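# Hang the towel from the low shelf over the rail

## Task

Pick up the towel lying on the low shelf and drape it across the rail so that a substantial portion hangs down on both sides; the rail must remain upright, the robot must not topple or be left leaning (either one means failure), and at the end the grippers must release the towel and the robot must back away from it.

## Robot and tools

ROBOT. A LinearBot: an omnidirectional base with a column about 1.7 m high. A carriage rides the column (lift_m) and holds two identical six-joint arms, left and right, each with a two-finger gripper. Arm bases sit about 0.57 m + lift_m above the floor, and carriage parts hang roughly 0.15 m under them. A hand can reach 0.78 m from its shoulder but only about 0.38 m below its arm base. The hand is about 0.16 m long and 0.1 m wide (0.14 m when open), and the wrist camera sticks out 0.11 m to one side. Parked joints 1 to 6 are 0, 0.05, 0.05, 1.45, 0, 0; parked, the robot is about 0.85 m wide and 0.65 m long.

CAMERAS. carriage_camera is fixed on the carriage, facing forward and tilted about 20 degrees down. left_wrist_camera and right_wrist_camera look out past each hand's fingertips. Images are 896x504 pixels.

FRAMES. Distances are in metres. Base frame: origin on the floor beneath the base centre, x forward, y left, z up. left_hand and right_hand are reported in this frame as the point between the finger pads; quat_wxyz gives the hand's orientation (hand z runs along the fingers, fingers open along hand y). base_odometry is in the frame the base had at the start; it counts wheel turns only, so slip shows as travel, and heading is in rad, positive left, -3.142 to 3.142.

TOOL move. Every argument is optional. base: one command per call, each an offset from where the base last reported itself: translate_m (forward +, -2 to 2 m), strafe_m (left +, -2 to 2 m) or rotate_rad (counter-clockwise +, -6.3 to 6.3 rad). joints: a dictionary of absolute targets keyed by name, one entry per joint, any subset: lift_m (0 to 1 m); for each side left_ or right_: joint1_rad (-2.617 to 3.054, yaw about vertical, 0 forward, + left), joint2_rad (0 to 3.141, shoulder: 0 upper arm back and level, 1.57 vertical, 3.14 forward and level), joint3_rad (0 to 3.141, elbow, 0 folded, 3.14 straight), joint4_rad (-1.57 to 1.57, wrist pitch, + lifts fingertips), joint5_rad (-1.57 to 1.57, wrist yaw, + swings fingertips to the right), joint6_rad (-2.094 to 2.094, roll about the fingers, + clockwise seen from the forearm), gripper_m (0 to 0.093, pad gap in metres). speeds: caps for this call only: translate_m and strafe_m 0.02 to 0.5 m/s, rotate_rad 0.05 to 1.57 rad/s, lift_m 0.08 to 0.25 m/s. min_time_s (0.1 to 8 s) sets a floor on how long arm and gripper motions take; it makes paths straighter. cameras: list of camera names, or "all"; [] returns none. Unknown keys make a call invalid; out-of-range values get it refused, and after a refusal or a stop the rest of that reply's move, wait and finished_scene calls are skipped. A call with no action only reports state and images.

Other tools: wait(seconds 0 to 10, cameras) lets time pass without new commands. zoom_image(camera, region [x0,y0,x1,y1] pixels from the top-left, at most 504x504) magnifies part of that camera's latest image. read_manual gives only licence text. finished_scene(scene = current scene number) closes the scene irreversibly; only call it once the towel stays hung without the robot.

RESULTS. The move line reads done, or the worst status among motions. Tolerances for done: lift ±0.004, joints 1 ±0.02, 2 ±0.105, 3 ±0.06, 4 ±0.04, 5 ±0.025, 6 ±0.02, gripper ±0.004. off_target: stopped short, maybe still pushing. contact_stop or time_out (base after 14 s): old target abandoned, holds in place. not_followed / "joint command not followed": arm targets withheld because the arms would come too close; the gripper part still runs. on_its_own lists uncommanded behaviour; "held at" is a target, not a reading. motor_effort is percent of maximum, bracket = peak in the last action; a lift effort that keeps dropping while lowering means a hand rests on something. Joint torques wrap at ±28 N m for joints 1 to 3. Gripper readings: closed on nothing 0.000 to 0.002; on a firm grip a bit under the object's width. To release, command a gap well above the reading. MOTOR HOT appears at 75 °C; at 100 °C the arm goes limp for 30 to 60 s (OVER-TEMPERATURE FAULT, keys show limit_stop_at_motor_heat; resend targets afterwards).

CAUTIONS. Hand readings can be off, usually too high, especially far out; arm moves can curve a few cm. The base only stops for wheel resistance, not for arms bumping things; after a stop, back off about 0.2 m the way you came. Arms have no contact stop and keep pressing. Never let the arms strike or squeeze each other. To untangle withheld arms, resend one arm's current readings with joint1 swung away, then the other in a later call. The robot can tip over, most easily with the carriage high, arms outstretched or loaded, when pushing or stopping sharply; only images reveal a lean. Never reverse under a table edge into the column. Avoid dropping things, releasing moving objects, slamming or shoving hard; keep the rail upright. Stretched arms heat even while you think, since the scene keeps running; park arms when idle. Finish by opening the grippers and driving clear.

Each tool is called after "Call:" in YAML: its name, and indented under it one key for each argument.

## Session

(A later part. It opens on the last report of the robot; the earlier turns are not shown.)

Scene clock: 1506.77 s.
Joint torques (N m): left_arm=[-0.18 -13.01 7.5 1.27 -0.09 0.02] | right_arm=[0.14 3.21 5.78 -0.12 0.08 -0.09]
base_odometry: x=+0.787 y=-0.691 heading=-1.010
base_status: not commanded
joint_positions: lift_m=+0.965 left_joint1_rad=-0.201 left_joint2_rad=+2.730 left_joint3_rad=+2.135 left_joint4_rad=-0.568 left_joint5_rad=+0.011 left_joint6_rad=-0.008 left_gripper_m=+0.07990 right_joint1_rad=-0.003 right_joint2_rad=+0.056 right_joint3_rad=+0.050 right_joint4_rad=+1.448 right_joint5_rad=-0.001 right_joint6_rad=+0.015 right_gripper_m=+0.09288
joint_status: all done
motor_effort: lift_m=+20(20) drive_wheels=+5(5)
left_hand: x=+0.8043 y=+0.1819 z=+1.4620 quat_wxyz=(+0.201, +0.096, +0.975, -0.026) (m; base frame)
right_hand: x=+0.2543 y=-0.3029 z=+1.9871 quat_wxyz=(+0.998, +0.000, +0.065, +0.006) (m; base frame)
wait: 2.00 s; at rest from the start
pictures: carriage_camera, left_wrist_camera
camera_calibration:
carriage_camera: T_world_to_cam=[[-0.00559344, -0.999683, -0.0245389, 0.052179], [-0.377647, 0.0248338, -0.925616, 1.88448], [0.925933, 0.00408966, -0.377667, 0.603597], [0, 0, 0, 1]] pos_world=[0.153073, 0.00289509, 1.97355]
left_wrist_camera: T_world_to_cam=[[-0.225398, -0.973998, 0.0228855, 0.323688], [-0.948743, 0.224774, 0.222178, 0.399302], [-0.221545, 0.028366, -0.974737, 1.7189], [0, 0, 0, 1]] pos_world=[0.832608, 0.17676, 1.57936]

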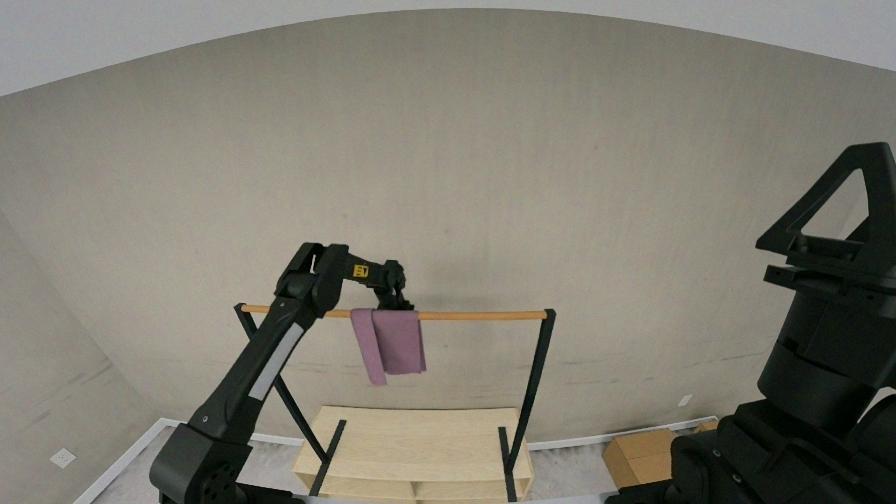

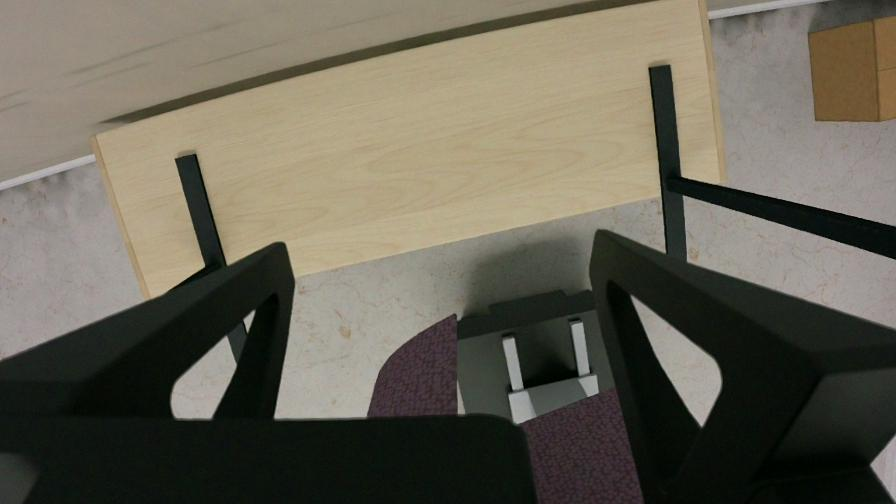

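Call:
move:
  joints: {"lift_m": 1.0, "left_gripper_m": 0.093}
  speeds: {"lift_m": 0.08}
  cameras: []

Call:
move:
  joints: {"left_joint1_rad": -0.2, "left_joint2_rad": 2.54, "left_joint3_rad": 1.90, "left_joint4_rad": 0.0, "left_joint5_rad": 0.0, "left_joint6_rad": 0.0}
  min_time_s: 4
  cameras: ["carriage_camera", "left_wrist_camera"]

Call:
move:
  joints: {"left_joint1_rad": -0.2, "left_joint2_rad": 2.3, "left_joint3_rad": 1.60, "left_joint4_rad": 0.57, "left_joint5_rad": 0.0, "left_joint6_rad": 0.0}
  min_time_s: 3
  cameras: ["carriage_camera", "left_wrist_camera"]

Call:
zoom_image:
  camera: "carriage_camera"
  region: [240, 200, 540, 460]

Scene clock: 1517.30 s.
Joint torques (N m): left_arm=[-0.16 -13.3 7.24 1.32 -0.1 0.01] | right_arm=[0.02 3.23 5.78 -0.12 0.09 -0.1]
move: done
base_odometry: x=+0.787 y=-0.691 heading=-1.010
base_status: not commanded
joint_positions: lift_m=+1.000 left_joint1_rad=-0.201 left_joint2_rad=+2.734 left_joint3_rad=+2.138 left_joint4_rad=-0.570 left_joint5_rad=+0.010 left_joint6_rad=-0.007 left_gripper_m=+0.09290 right_joint1_rad=-0.003 right_joint2_rad=+0.056 right_joint3_rad=+0.049 right_joint4_rad=+1.448 right_joint5_rad=-0.001 right_joint6_rad=+0.015 right_gripper_m=+0.09288
joint_status: all done
motor_effort: lift_m=+25(30) drive_wheels=-4(5)
left_hand: x=+0.8042 y=+0.1820 z=+1.4953 quat_wxyz=(+0.199, +0.096, +0.975, -0.026) (m; base frame)
right_hand: x=+0.2544 y=-0.3029 z=+2.0214 quat_wxyz=(+0.998, +0.000, +0.065, +0.006) (m; base frame)
pictures: none
No camera images: "cameras" was empty.

Scene clock: 1521.60 s.
Joint torques (N m): left_arm=[-0.23 -19.21 6.05 2.4 -0.09 0.02] | right_arm=[0.03 3.28 5.85 -0.12 0.07 -0.1]
move: done
base_odometry: x=+0.787 y=-0.691 heading=-1.010
base_status: not commanded
joint_positions: lift_m=+1.000 left_joint1_rad=-0.201 left_joint2_rad=+2.590 left_joint3_rad=+1.909 left_joint4_rad=-0.017 left_joint5_rad=+0.010 left_joint6_rad=-0.007 left_gripper_m=+0.09290 right_joint1_rad=-0.003 right_joint2_rad=+0.056 right_joint3_rad=+0.049 right_joint4_rad=+1.448 right_joint5_rad=-0.001 right_joint6_rad=+0.015 right_gripper_m=+0.09288
joint_status: all done
motor_effort: lift_m=+25(25) drive_wheels=+5(5)
left_hand: x=+0.8683 y=+0.1689 z=+1.5766 quat_wxyz=(+0.419, +0.090, +0.902, -0.049) (m; base frame)
right_hand: x=+0.2544 y=-0.3029 z=+2.0214 quat_wxyz=(+0.998, +0.000, +0.065, +0.006) (m; base frame)
pictures: carriage_camera, left_wrist_camera
camera_calibration:
carriage_camera: T_world_to_cam=[[-0.00559344, -0.999683, -0.0245389, 0.0530226], [-0.377647, 0.0248338, -0.925616, 1.91631], [0.925933, 0.00408966, -0.377667, 0.61658], [0, 0, 0, 1]] pos_world=[0.153073, 0.00289509, 2.00793]
left_wrist_camera: T_world_to_cam=[[-0.232695, -0.972515, 0.00824695, 0.351996], [-0.945045, 0.224103, -0.238049, 1.15998], [0.229658, -0.0631864, -0.971218, 1.46333], [0, 0, 0, 1]] pos_world=[0.842079, 0.174828, 1.69445]

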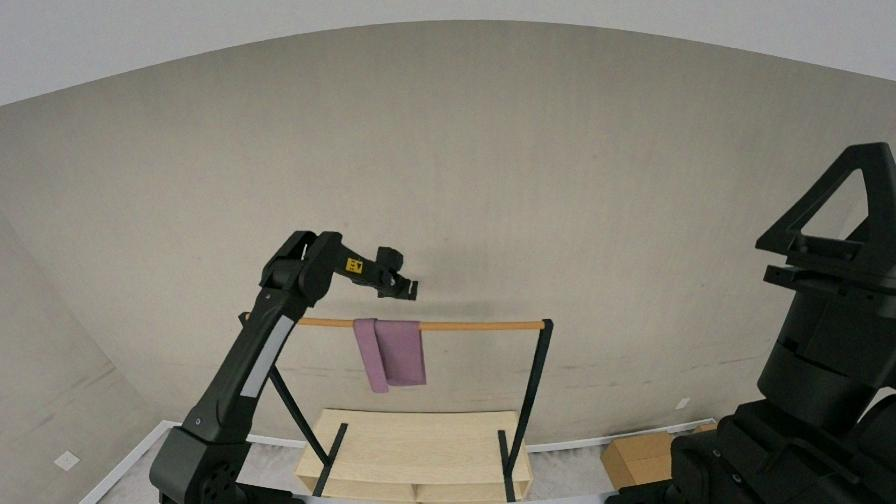

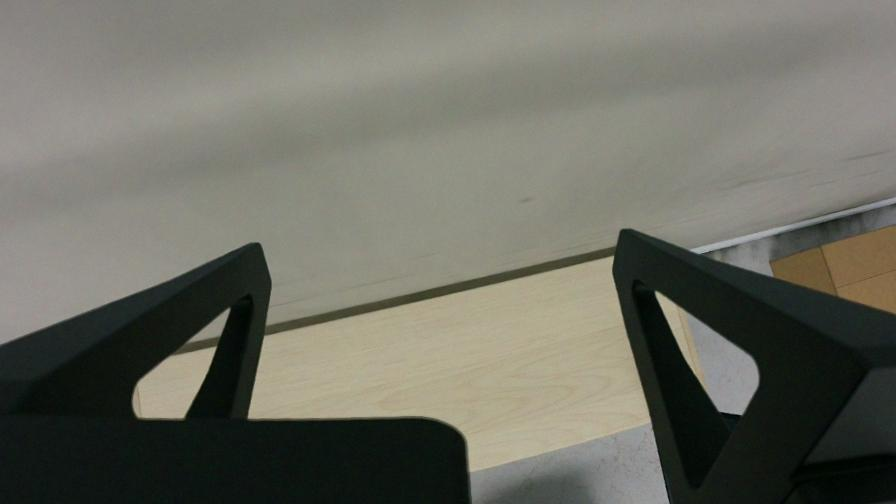

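Scene clock: 1524.90 s.
Joint torques (N m): left_arm=[-0.21 -17.57 6.12 2.76 -0.09 0.01] | right_arm=[0.08 3.22 5.82 -0.11 0.08 -0.1]
move: done
base_odometry: x=+0.787 y=-0.691 heading=-1.010
base_status: not commanded
joint_positions: lift_m=+1.000 left_joint1_rad=-0.201 left_joint2_rad=+2.346 left_joint3_rad=+1.608 left_joint4_rad=+0.553 left_joint5_rad=+0.010 left_joint6_rad=-0.007 left_gripper_m=+0.09290 right_joint1_rad=-0.003 right_joint2_rad=+0.056 right_joint3_rad=+0.049 right_joint4_rad=+1.448 right_joint5_rad=-0.001 right_joint6_rad=+0.015 right_gripper_m=+0.09288
joint_status: all done
motor_effort: lift_m=+25(25) drive_wheels=+5(5)
left_hand: x=+0.8752 y=+0.1675 z=+1.7273 quat_wxyz=(+0.635, +0.078, +0.765, -0.071) (m; base frame)
right_hand: x=+0.2544 y=-0.3029 z=+2.0214 quat_wxyz=(+0.998, +0.000, +0.065, +0.006) (m; base frame)
pictures: carriage_camera, left_wrist_camera
camera_calibration:
carriage_camera: T_world_to_cam=[[-0.00559344, -0.999683, -0.0245389, 0.0530226], [-0.377647, 0.0248338, -0.925616, 1.91631], [0.925933, 0.00408966, -0.377667, 0.61658], [0, 0, 0, 1]] pos_world=[0.153073, 0.00289509, 2.00793]
left_wrist_camera: T_world_to_cam=[[-0.232424, -0.97257, -0.00929744, 0.381064], [-0.707312, 0.175579, -0.68475, 1.7743], [0.6676, -0.152576, -0.728719, 0.820864], [0, 0, 0, 1]] pos_world=[0.795541, 0.184327, 1.81667]

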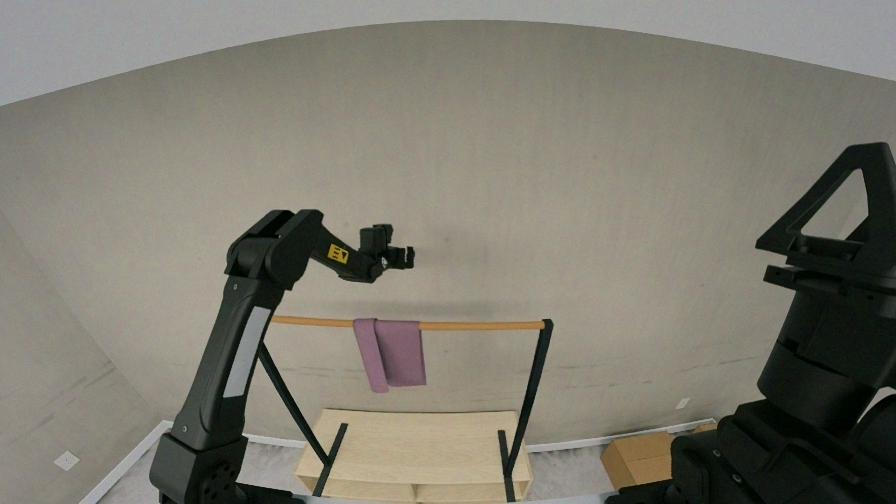

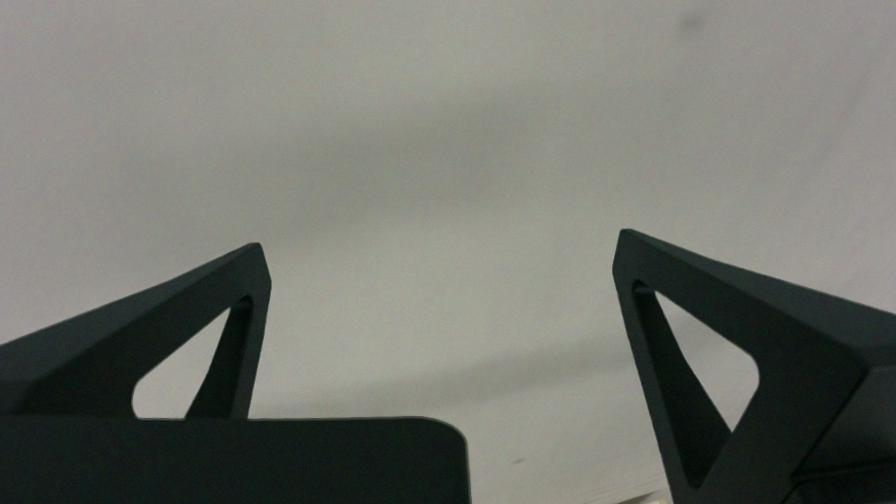

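Scaled by 1.680 from the camera's 896x504 image, which has a finer 1280x720 frame.

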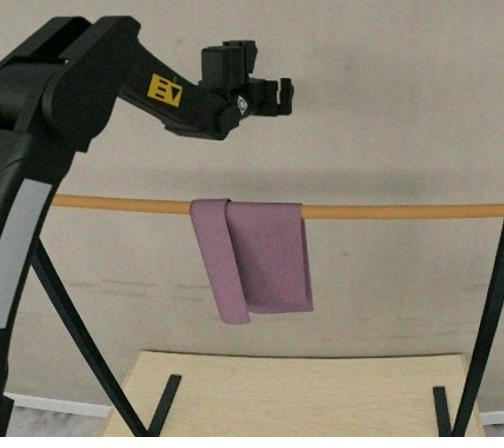

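Call:
move:
  base: {"translate_m": -0.33}
  speeds: {"translate_m": 0.1}
  cameras: ["carriage_camera"]

Call:
zoom_image:
  camera: "carriage_camera"
  region: [240, 200, 540, 460]

Scene clock: 1537.80 s.
Joint torques (N m): left_arm=[-0.2 -17.11 6.06 2.7 -0.09 0.03] | right_arm=[0.08 3.18 5.93 -0.11 0.08 -0.1]
move: done
base_odometry: x=+0.611 y=-0.412 heading=-1.010
base_status: done
joint_positions: lift_m=+1.000 left_joint1_rad=-0.201 left_joint2_rad=+2.342 left_joint3_rad=+1.608 left_joint4_rad=+0.559 left_joint5_rad=+0.010 left_joint6_rad=-0.007 left_gripper_m=+0.09290 right_joint1_rad=-0.003 right_joint2_rad=+0.056 right_joint3_rad=+0.049 right_joint4_rad=+1.448 right_joint5_rad=-0.001 right_joint6_rad=+0.015 right_gripper_m=+0.09288
joint_status: not commanded
motor_effort: lift_m=+25(25) drive_wheels=-1(11)
left_hand: x=+0.8753 y=+0.1675 z=+1.7311 quat_wxyz=(+0.638, +0.077, +0.762, -0.071) (m; base frame)
right_hand: x=+0.2545 y=-0.3029 z=+2.0214 quat_wxyz=(+0.998, +0.000, +0.065, +0.006) (m; base frame)
pictures: carriage_camera
camera_calibration:
carriage_camera: T_world_to_cam=[[-0.00559344, -0.999683, -0.0245389, 0.0530226], [-0.377647, 0.0248338, -0.925616, 1.91631], [0.925933, 0.00408966, -0.377667, 0.61658], [0, 0, 0, 1]] pos_world=[0.153073, 0.00289509, 2.00793]

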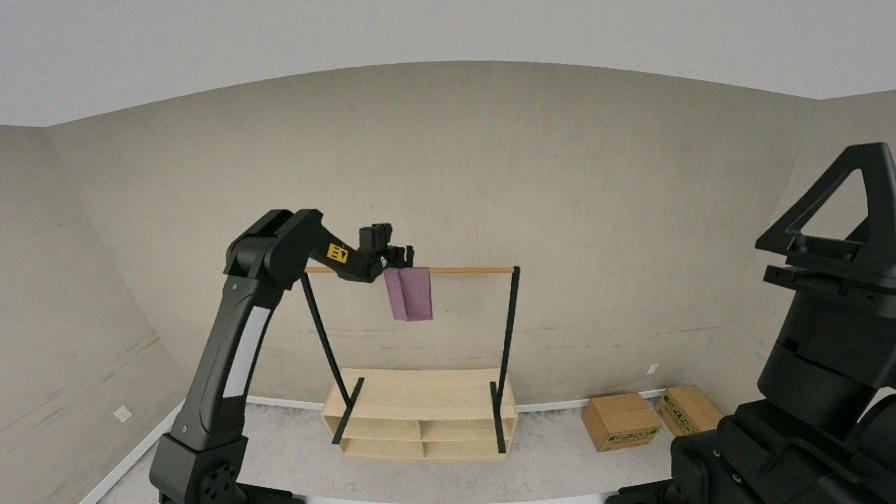

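Scaled by 1.680 from the camera's 896x504 image, which has a finer 1280x720 frame.

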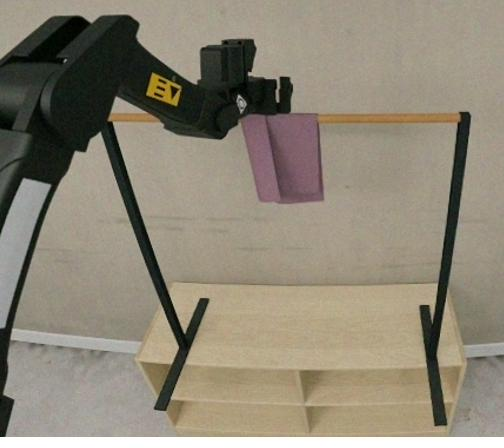

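Call:
move:
  joints: {"left_joint1_rad": 0, "left_joint2_rad": 1.609, "left_joint3_rad": 1.221, "left_joint4_rad": -1.183, "left_joint5_rad": 0, "left_joint6_rad": -1.57, "right_joint1_rad": 0, "right_joint2_rad": 1.532, "right_joint3_rad": 1.143, "right_joint4_rad": -1.182, "right_joint5_rad": 0, "right_joint6_rad": 1.57, "right_gripper_m": 0.093, "left_gripper_m": 0.093}
  base: {"strafe_m": 0.17}
  speeds: {"strafe_m": 0.06}
  min_time_s: 4
  cameras: ["all"]

Call:
zoom_image:
  camera: "carriage_camera"
  region: [240, 200, 640, 460]

Scene clock: 1546.60 s.
Joint torques (N m): left_arm=[0.16 -8.94 5.24 0.14 -0.14 -0.18] | right_arm=[-0.06 -5.09 7.95 0.12 0.16 0.28]
move: done
base_odometry: x=+0.755 y=-0.321 heading=-1.010
base_status: done
joint_positions: lift_m=+1.000 left_joint1_rad=-0.006 left_joint2_rad=+1.635 left_joint3_rad=+1.229 left_joint4_rad=-1.163 left_joint5_rad=+0.009 left_joint6_rad=-1.560 left_gripper_m=+0.09291 right_joint1_rad=-0.002 right_joint2_rad=+1.516 right_joint3_rad=+1.124 right_joint4_rad=-1.164 right_joint5_rad=+0.000 right_joint6_rad=+1.553 right_gripper_m=+0.09290
joint_status: all done
motor_effort: lift_m=+25(25) drive_wheels=-2(6)
left_hand: x=+0.5069 y=+0.2996 z=+1.6803 quat_wxyz=(-0.003, -0.701, +0.713, -0.004) (m; base frame)
right_hand: x=+0.4795 y=-0.3033 z=+1.6840 quat_wxyz=(+0.005, +0.702, +0.713, +0.005) (m; base frame)
pictures: carriage_camera, left_wrist_camera, right_wrist_camera
camera_calibration:
carriage_camera: T_world_to_cam=[[-0.00559344, -0.999683, -0.0245389, 0.0530226], [-0.377647, 0.0248338, -0.925616, 1.91631], [0.925933, 0.00408966, -0.377667, 0.61658], [0, 0, 0, 1]] pos_world=[0.153073, 0.00289509, 2.00793]
left_wrist_camera: T_world_to_cam=[[0.998958, -0.0396387, 0.0226314, -0.533906], [-0.045303, -0.800507, 0.597609, -0.73947], [-0.00557186, -0.598011, -0.801468, 1.64954], [0, 0, 0, 1]] pos_world=[0.50904, 0.373327, 1.77605]
right_wrist_camera: T_world_to_cam=[[-0.997235, 0.00642761, -0.0740329, 0.614196], [-0.0373079, 0.818294, 0.573588, -0.687867], [0.0642675, 0.574764, -0.815791, 1.644], [0, 0, 0, 1]] pos_world=[0.481179, -0.385985, 1.78119]

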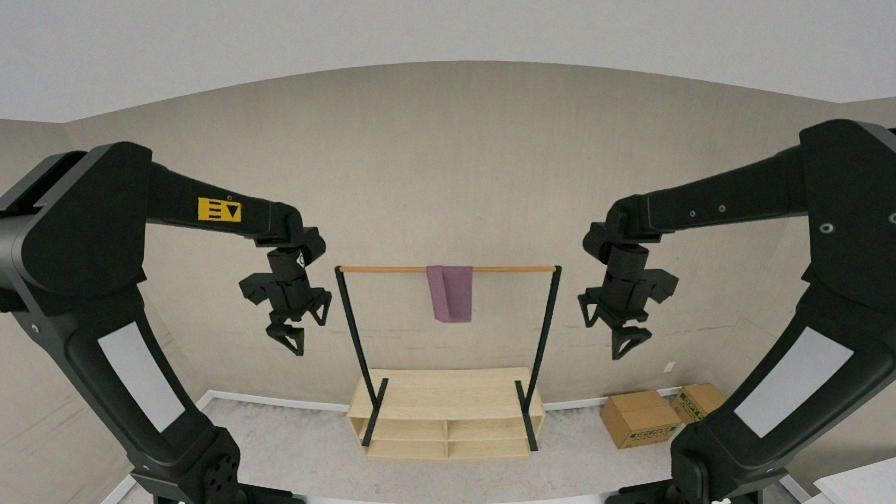

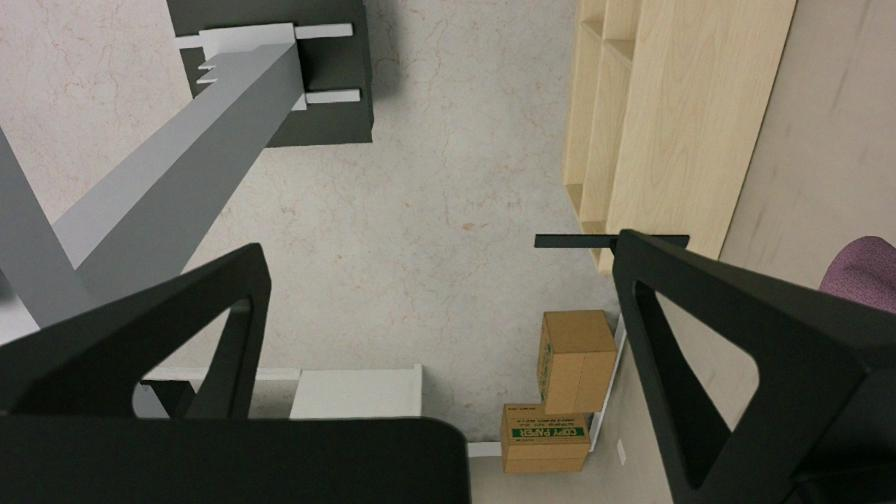

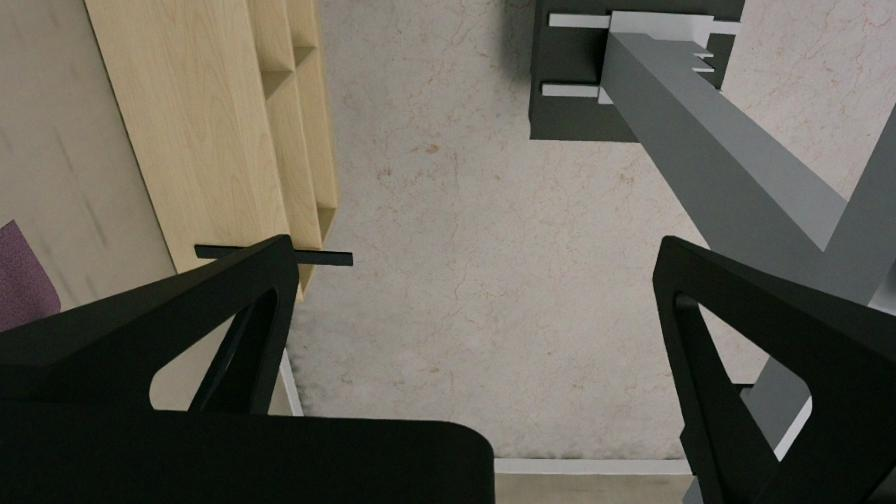

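Scaled by 1.260 from the camera's 896x504 image, which has a finer 1280x720 frame.

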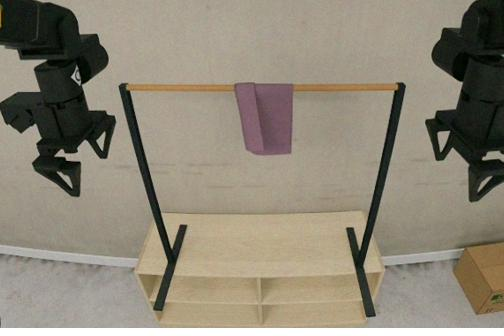

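Call:
move:
  base: {"translate_m": 0.43}
  speeds: {"translate_m": 0.1}
  cameras: ["all"]

Scene clock: 1559.20 s.
Joint torques (N m): left_arm=[0.21 -8.5 5.26 0.21 -0.14 -0.17] | right_arm=[-0.06 -5.34 7.88 0.14 0.18 0.23]
move: done
base_odometry: x=+0.984 y=-0.685 heading=-1.009
base_status: done
joint_positions: lift_m=+1.000 left_joint1_rad=-0.006 left_joint2_rad=+1.629 left_joint3_rad=+1.227 left_joint4_rad=-1.172 left_joint5_rad=+0.009 left_joint6_rad=-1.561 left_gripper_m=+0.09291 right_joint1_rad=-0.002 right_joint2_rad=+1.518 right_joint3_rad=+1.125 right_joint4_rad=-1.173 right_joint5_rad=+0.000 right_joint6_rad=+1.555 right_gripper_m=+0.09290
joint_status: not commanded
motor_effort: lift_m=+25(25) drive_wheels=-4(10)
left_hand: x=+0.5044 y=+0.2996 z=+1.6814 quat_wxyz=(-0.005, -0.702, +0.713, -0.002) (m; base frame)
right_hand: x=+0.4774 y=-0.3033 z=+1.6836 quat_wxyz=(+0.002, +0.702, +0.712, +0.002) (m; base frame)
pictures: carriage_camera, left_wrist_camera, right_wrist_camera
camera_calibration:
carriage_camera: T_world_to_cam=[[-0.00559344, -0.999683, -0.0245389, 0.0530226], [-0.377647, 0.0248338, -0.925616, 1.91631], [0.925933, 0.00408966, -0.377667, 0.61658], [0, 0, 0, 1]] pos_world=[0.153073, 0.00289509, 2.00793]
left_wrist_camera: T_world_to_cam=[[0.999124, -0.038115, 0.0172806, -0.522912], [-0.040881, -0.800593, 0.597812, -0.74274], [-0.00895091, -0.597995, -0.80145, 1.65203], [0, 0, 0, 1]] pos_world=[0.506877, 0.373343, 1.77708]
right_wrist_camera: T_world_to_cam=[[-0.997958, 0.0079521, -0.0633767, 0.594938], [-0.0299303, 0.818326, 0.573975, -0.691843], [0.0564271, 0.5747, -0.816417, 1.64853], [0, 0, 0, 1]] pos_world=[0.479995, -0.385988, 1.78069]

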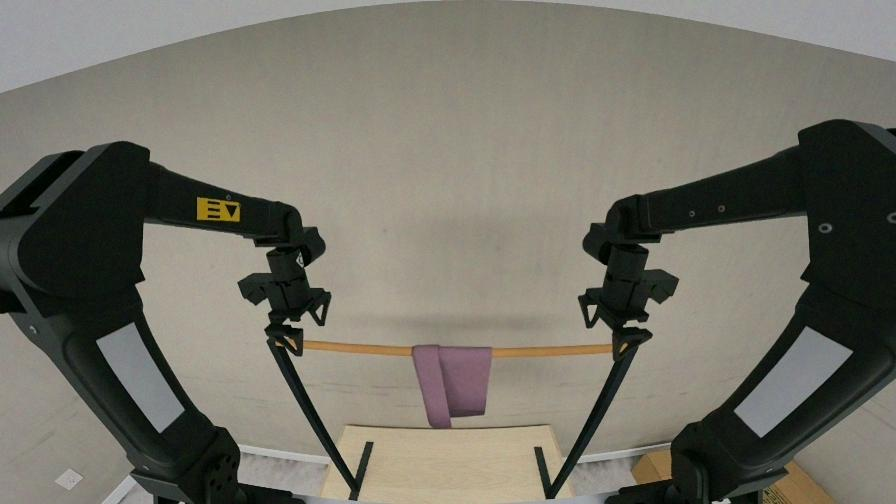

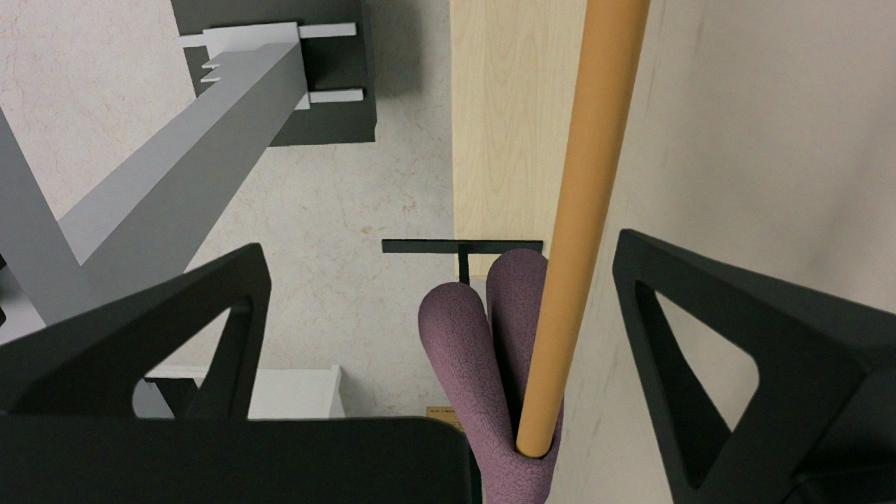

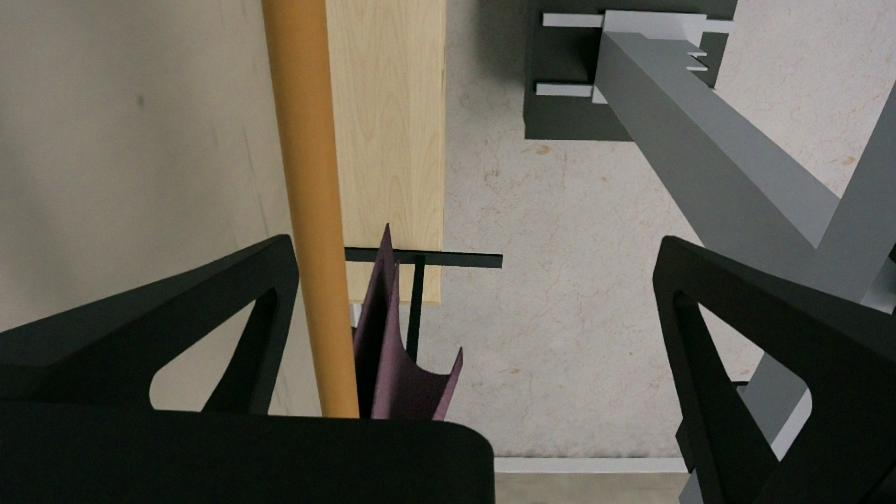

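Call:
move:
  base: {"translate_m": 0.069}
  speeds: {"translate_m": 0.05}
  cameras: ["all"]

Scene clock: 1568.10 s.
Joint torques (N m): left_arm=[0.21 -8.39 5.3 0.23 -0.15 -0.17] | right_arm=[0.02 -5.31 7.86 0.17 0.17 0.24]
move: done
base_odometry: x=+1.021 y=-0.743 heading=-1.008
base_status: done
joint_positions: lift_m=+1.000 left_joint1_rad=-0.006 left_joint2_rad=+1.629 left_joint3_rad=+1.227 left_joint4_rad=-1.175 left_joint5_rad=+0.009 left_joint6_rad=-1.561 left_gripper_m=+0.09291 right_joint1_rad=-0.002 right_joint2_rad=+1.518 right_joint3_rad=+1.125 right_joint4_rad=-1.174 right_joint5_rad=+0.000 right_joint6_rad=+1.555 right_gripper_m=+0.09290
joint_status: not commanded
motor_effort: lift_m=+24(25) drive_wheels=+5(13)
left_hand: x=+0.5038 y=+0.2996 z=+1.6814 quat_wxyz=(-0.005, -0.702, +0.713, -0.001) (m; base frame)
right_hand: x=+0.4771 y=-0.3033 z=+1.6836 quat_wxyz=(+0.001, +0.702, +0.712, +0.001) (m; base frame)
pictures: carriage_camera, left_wrist_camera, right_wrist_camera
camera_calibration:
carriage_camera: T_world_to_cam=[[-0.00559344, -0.999683, -0.0245389, 0.0530226], [-0.377647, 0.0248338, -0.925616, 1.91631], [0.925933, 0.00408966, -0.377667, 0.61658], [0, 0, 0, 1]] pos_world=[0.153073, 0.00289509, 2.00793]
left_wrist_camera: T_world_to_cam=[[0.999161, -0.0381152, 0.0149932, -0.518522], [-0.0395126, -0.800601, 0.597893, -0.743585], [-0.0107853, -0.597984, -0.801435, 1.65293], [0, 0, 0, 1]] pos_world=[0.506533, 0.373345, 1.77707]
right_wrist_camera: T_world_to_cam=[[-0.998054, 0.00795226, -0.0618538, 0.592046], [-0.0290545, 0.818324, 0.574022, -0.692351], [0.0551812, 0.574702, -0.8165, 1.64929], [0, 0, 0, 1]] pos_world=[0.479768, -0.385987, 1.78069]

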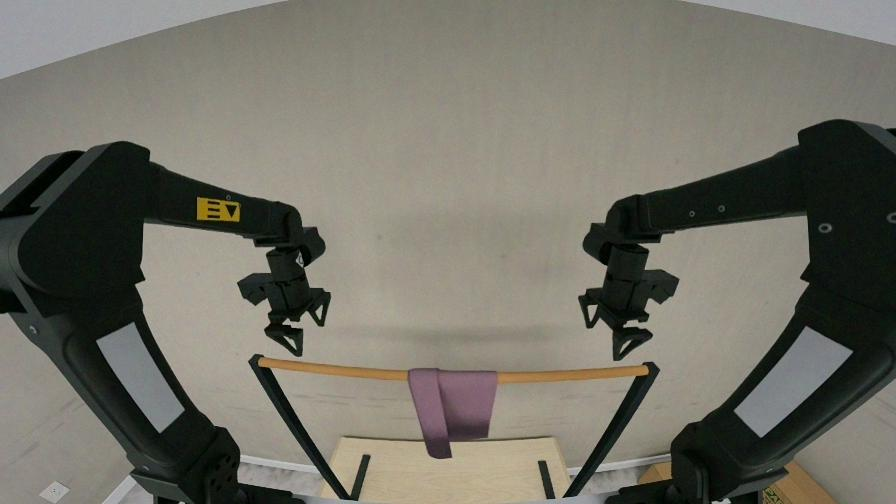

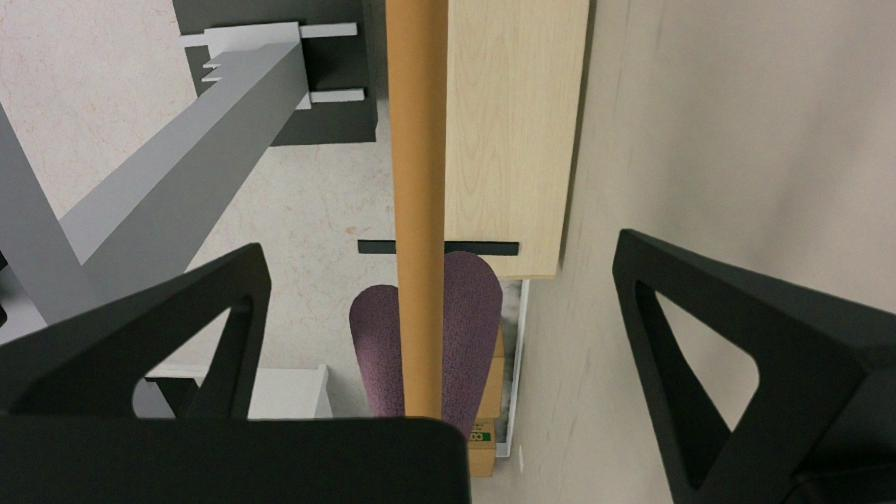

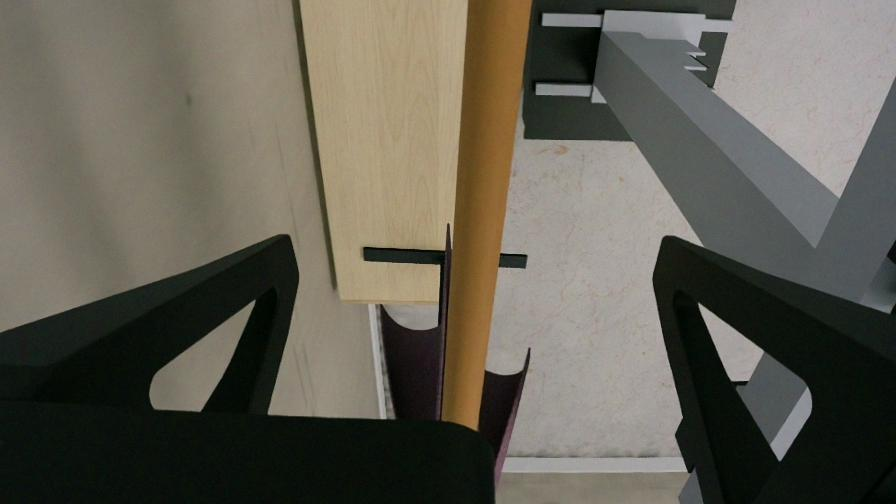

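Call:
move:
  joints: {"lift_m": 0.892}
  speeds: {"lift_m": 0.08}
  cameras: ["all"]

Scene clock: 1576.93 s.
Joint torques (N m): left_arm=[0.17 -8.12 5.59 0.27 -0.14 -0.18] | right_arm=[-0.03 -5.26 7.39 0.15 0.16 0.23]
move: done
base_odometry: x=+1.021 y=-0.743 heading=-1.008
base_status: not commanded
joint_positions: lift_m=+0.892 left_joint1_rad=-0.006 left_joint2_rad=+1.627 left_joint3_rad=+1.224 left_joint4_rad=-1.175 left_joint5_rad=+0.009 left_joint6_rad=-1.561 left_gripper_m=+0.09291 right_joint1_rad=-0.002 right_joint2_rad=+1.520 right_joint3_rad=+1.131 right_joint4_rad=-1.175 right_joint5_rad=+0.000 right_joint6_rad=+1.555 right_gripper_m=+0.09290
joint_status: all done
motor_effort: lift_m=+20(21) drive_wheels=+5(5)
left_hand: x=+0.5030 y=+0.2996 z=+1.5739 quat_wxyz=(-0.005, -0.702, +0.713, -0.001) (m; base frame)
right_hand: x=+0.4786 y=-0.3033 z=+1.5772 quat_wxyz=(+0.002, +0.702, +0.712, +0.002) (m; base frame)
pictures: carriage_camera, left_wrist_camera, right_wrist_camera
camera_calibration:
carriage_camera: T_world_to_cam=[[-0.00559344, -0.999683, -0.0245389, 0.050386], [-0.377647, 0.0248338, -0.925616, 1.81685], [0.925933, 0.00408966, -0.377667, 0.576001], [0, 0, 0, 1]] pos_world=[0.153073, 0.00289509, 1.90048]
left_wrist_camera: T_world_to_cam=[[0.999167, -0.0381153, 0.014612, -0.5155], [-0.0392845, -0.800603, 0.597907, -0.679475], [-0.011091, -0.597982, -0.801433, 1.56692], [0, 0, 0, 1]] pos_world=[0.505757, 0.37335, 1.66957]
right_wrist_camera: T_world_to_cam=[[-0.997835, 0.00795188, -0.0652801, 0.592269], [-0.0310251, 0.818328, 0.573914, -0.630132], [0.0579842, 0.574697, -0.81631, 1.56071], [0, 0, 0, 1]] pos_world=[0.480941, -0.385989, 1.67433]

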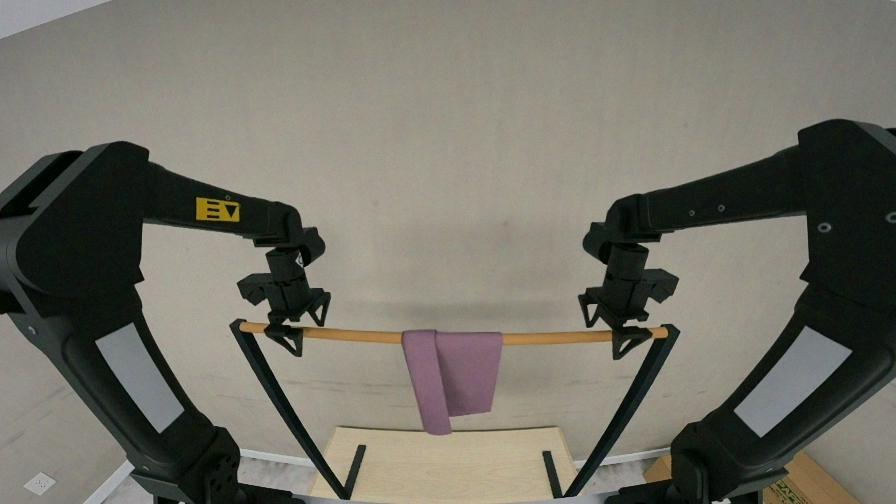

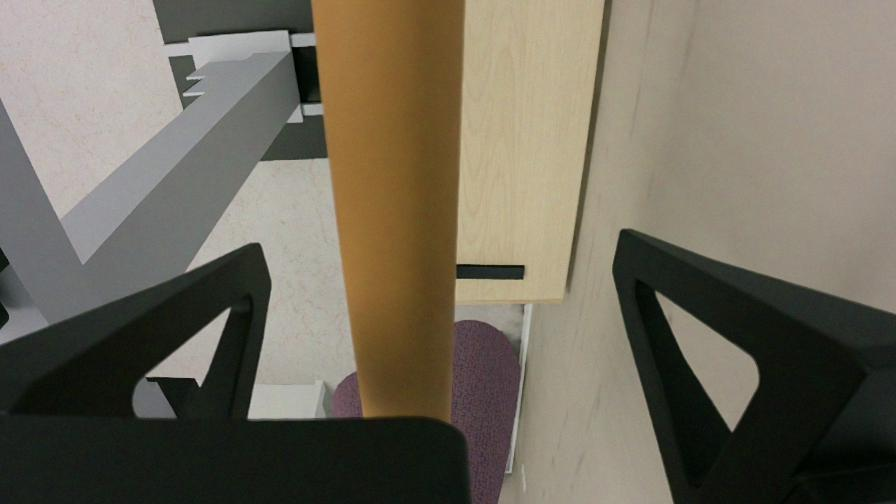

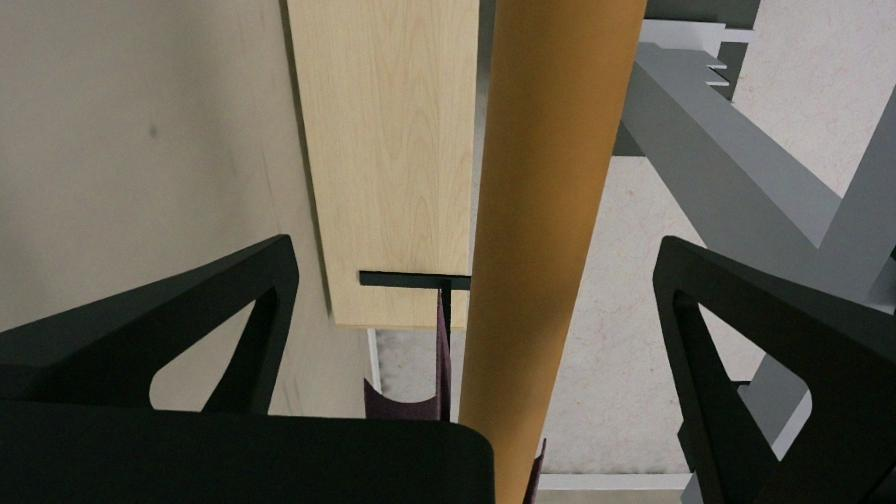

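Call:
move:
  joints: {"left_gripper_m": 0.04, "right_gripper_m": 0.04}
  min_time_s: 2.5
  cameras: []

Call:
move:
  joints: {"left_gripper_m": 0.015, "right_gripper_m": 0.015}
  min_time_s: 2.5
  cameras: ["carriage_camera"]

Scene clock: 1582.73 s.
Joint torques (N m): left_arm=[0.27 -8.16 5.6 0.26 -0.15 -0.17] | right_arm=[-0.05 -5.49 7.34 0.18 0.17 0.24]
move: done
base_odometry: x=+1.021 y=-0.743 heading=-1.008
base_status: not commanded
joint_positions: lift_m=+0.892 left_joint1_rad=-0.006 left_joint2_rad=+1.627 left_joint3_rad=+1.224 left_joint4_rad=-1.175 left_joint5_rad=+0.009 left_joint6_rad=-1.562 left_gripper_m=+0.04010 right_joint1_rad=-0.002 right_joint2_rad=+1.520 right_joint3_rad=+1.131 right_joint4_rad=-1.179 right_joint5_rad=+0.000 right_joint6_rad=+1.555 right_gripper_m=+0.04014
joint_status: all done
motor_effort: lift_m=+20(20) drive_wheels=+5(5)
left_hand: x=+0.5030 y=+0.2996 z=+1.5739 quat_wxyz=(-0.005, -0.702, +0.712, -0.001) (m; base frame)
right_hand: x=+0.4776 y=-0.3033 z=+1.5772 quat_wxyz=(+0.001, +0.702, +0.712, +0.001) (m; base frame)
pictures: none
No camera images: "cameras" was empty.

Scene clock: 1585.53 s.
Joint torques (N m): left_arm=[0.21 -8.06 5.57 0.53 -0.11 -0.44] | right_arm=[-0.03 -5.45 7.28 0.44 0.17 -0.24]
move: off_target
base_odometry: x=+1.021 y=-0.743 heading=-1.008
base_status: not commanded
joint_positions: lift_m=+0.892 left_joint1_rad=-0.006 left_joint2_rad=+1.627 left_joint3_rad=+1.223 left_joint4_rad=-1.210 left_joint5_rad=+0.006 left_joint6_rad=-1.538 left_gripper_m=+0.01944 right_joint1_rad=-0.002 right_joint2_rad=+1.521 right_joint3_rad=+1.131 right_joint4_rad=-1.212 right_joint5_rad=+0.000 right_joint6_rad=+1.599 right_gripper_m=+0.02048
joint_status: left_gripper_m off_target (ended at +0.01947, target +0.01500); right_gripper_m off_target (ended at +0.02050, target +0.01500)
motor_effort: lift_m=+20(20) drive_wheels=+5(5)
left_hand: x=+0.4939 y=+0.3002 z=+1.5737 quat_wxyz=(-0.018, -0.693, +0.721, +0.013) (m; base frame)
right_hand: x=+0.4695 y=-0.3033 z=+1.5772 quat_wxyz=(-0.011, +0.718, +0.696, -0.011) (m; base frame)
pictures: carriage_camera
camera_calibration:
carriage_camera: T_world_to_cam=[[-0.00559344, -0.999683, -0.0245389, 0.050386], [-0.377647, 0.0248338, -0.925616, 1.81685], [0.925933, 0.00408966, -0.377667, 0.576001], [0, 0, 0, 1]] pos_world=[0.153073, 0.00289509, 1.90048]

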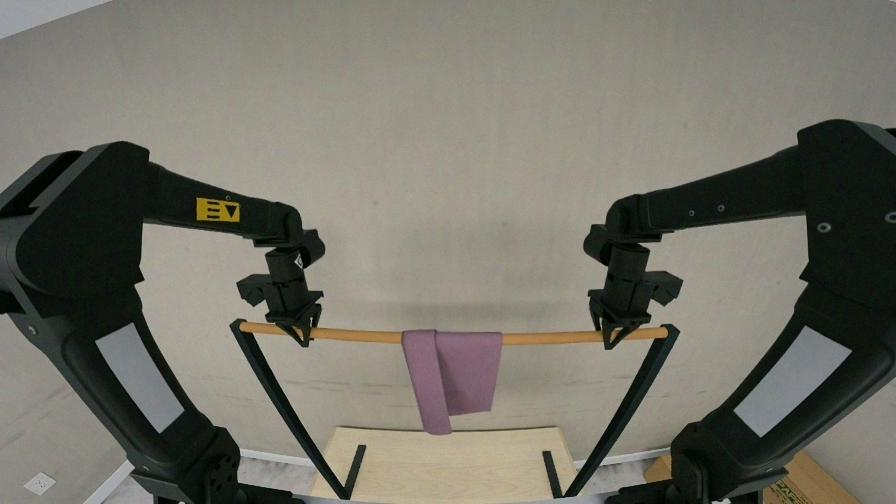

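Call:
move:
  joints: {"lift_m": 0.98}
  speeds: {"lift_m": 0.08}
  cameras: ["carriage_camera"]

Scene clock: 1590.87 s.
Joint torques (N m): left_arm=[0.23 -12.16 11.14 -0.57 -0.11 -0.34] | right_arm=[0.1 -11.6 11.08 -0.57 0.19 -0.15]
move: done
base_odometry: x=+1.021 y=-0.743 heading=-1.008
base_status: not commanded
joint_positions: lift_m=+0.979 left_joint1_rad=-0.006 left_joint2_rad=+1.668 left_joint3_rad=+1.151 left_joint4_rad=-1.111 left_joint5_rad=+0.006 left_joint6_rad=-1.546 left_gripper_m=+0.01941 right_joint1_rad=-0.003 right_joint2_rad=+1.584 right_joint3_rad=+1.084 right_joint4_rad=-1.114 right_joint5_rad=-0.002 right_joint6_rad=+1.591 right_gripper_m=+0.02042
joint_status: all done
motor_effort: lift_m=+30(34) drive_wheels=+5(6)
left_hand: x=+0.4951 y=+0.3002 z=+1.6320 quat_wxyz=(-0.023, -0.696, +0.717, +0.018) (m; base frame)
right_hand: x=+0.4775 y=-0.3033 z=+1.6372 quat_wxyz=(-0.016, +0.715, +0.699, -0.015) (m; base frame)
pictures: carriage_camera
camera_calibration:
carriage_camera: T_world_to_cam=[[-0.00559344, -0.999683, -0.0245389, 0.0525143], [-0.377647, 0.0248338, -0.925616, 1.89713], [0.925933, 0.00408966, -0.377667, 0.608757], [0, 0, 0, 1]] pos_world=[0.153073, 0.00289509, 1.98721]

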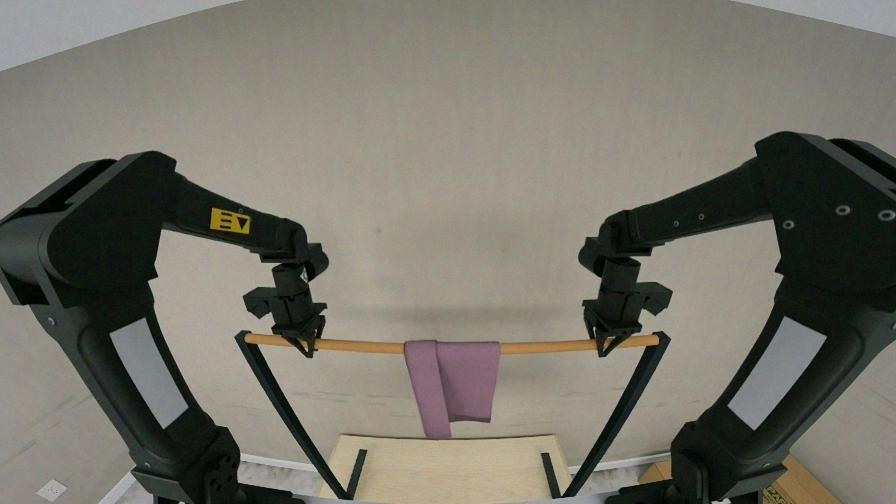

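Call:
move:
  base: {"translate_m": -0.9}
  speeds: {"translate_m": 0.08}
  cameras: ["carriage_camera"]

Call:
zoom_image:
  camera: "carriage_camera"
  region: [240, 240, 680, 500]

Scene clock: 1605.20 s.
Joint torques (N m): left_arm=[0.24 -12.14 11.06 -0.5 -0.11 -0.32] | right_arm=[0.06 -11.74 11.12 -0.44 0.19 -0.14]
move: done
base_odometry: x=+0.541 y=+0.018 heading=-1.007
base_status: done
joint_positions: lift_m=+0.979 left_joint1_rad=-0.006 left_joint2_rad=+1.668 left_joint3_rad=+1.151 left_joint4_rad=-1.121 left_joint5_rad=+0.005 left_joint6_rad=-1.546 left_gripper_m=+0.01941 right_joint1_rad=-0.003 right_joint2_rad=+1.584 right_joint3_rad=+1.084 right_joint4_rad=-1.122 right_joint5_rad=-0.003 right_joint6_rad=+1.591 right_gripper_m=+0.02042
joint_status: not commanded
motor_effort: lift_m=+30(31) drive_wheels=+5(13)
left_hand: x=+0.4928 y=+0.3003 z=+1.6321 quat_wxyz=(-0.026, -0.696, +0.717, +0.022) (m; base frame)
right_hand: x=+0.4755 y=-0.3032 z=+1.6373 quat_wxyz=(-0.019, +0.715, +0.699, -0.017) (m; base frame)
pictures: carriage_camera
camera_calibration:
carriage_camera: T_world_to_cam=[[-0.00559344, -0.999683, -0.0245389, 0.0525143], [-0.377647, 0.0248338, -0.925616, 1.89713], [0.925933, 0.00408966, -0.377667, 0.608757], [0, 0, 0, 1]] pos_world=[0.153073, 0.00289509, 1.98721]

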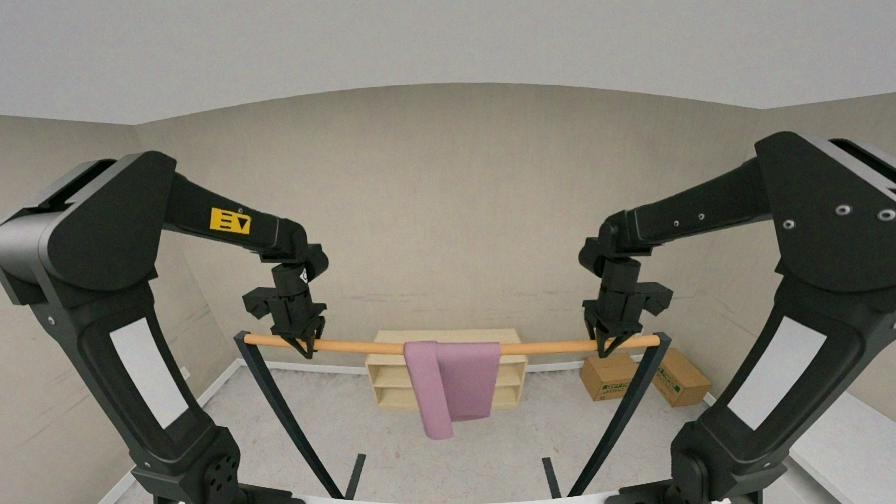

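Scaled by 1.145 from the camera's 896x504 image, which has a finer 1280x720 frame.

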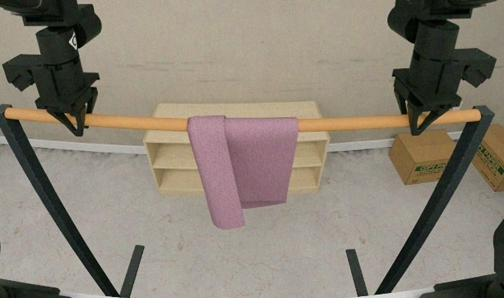

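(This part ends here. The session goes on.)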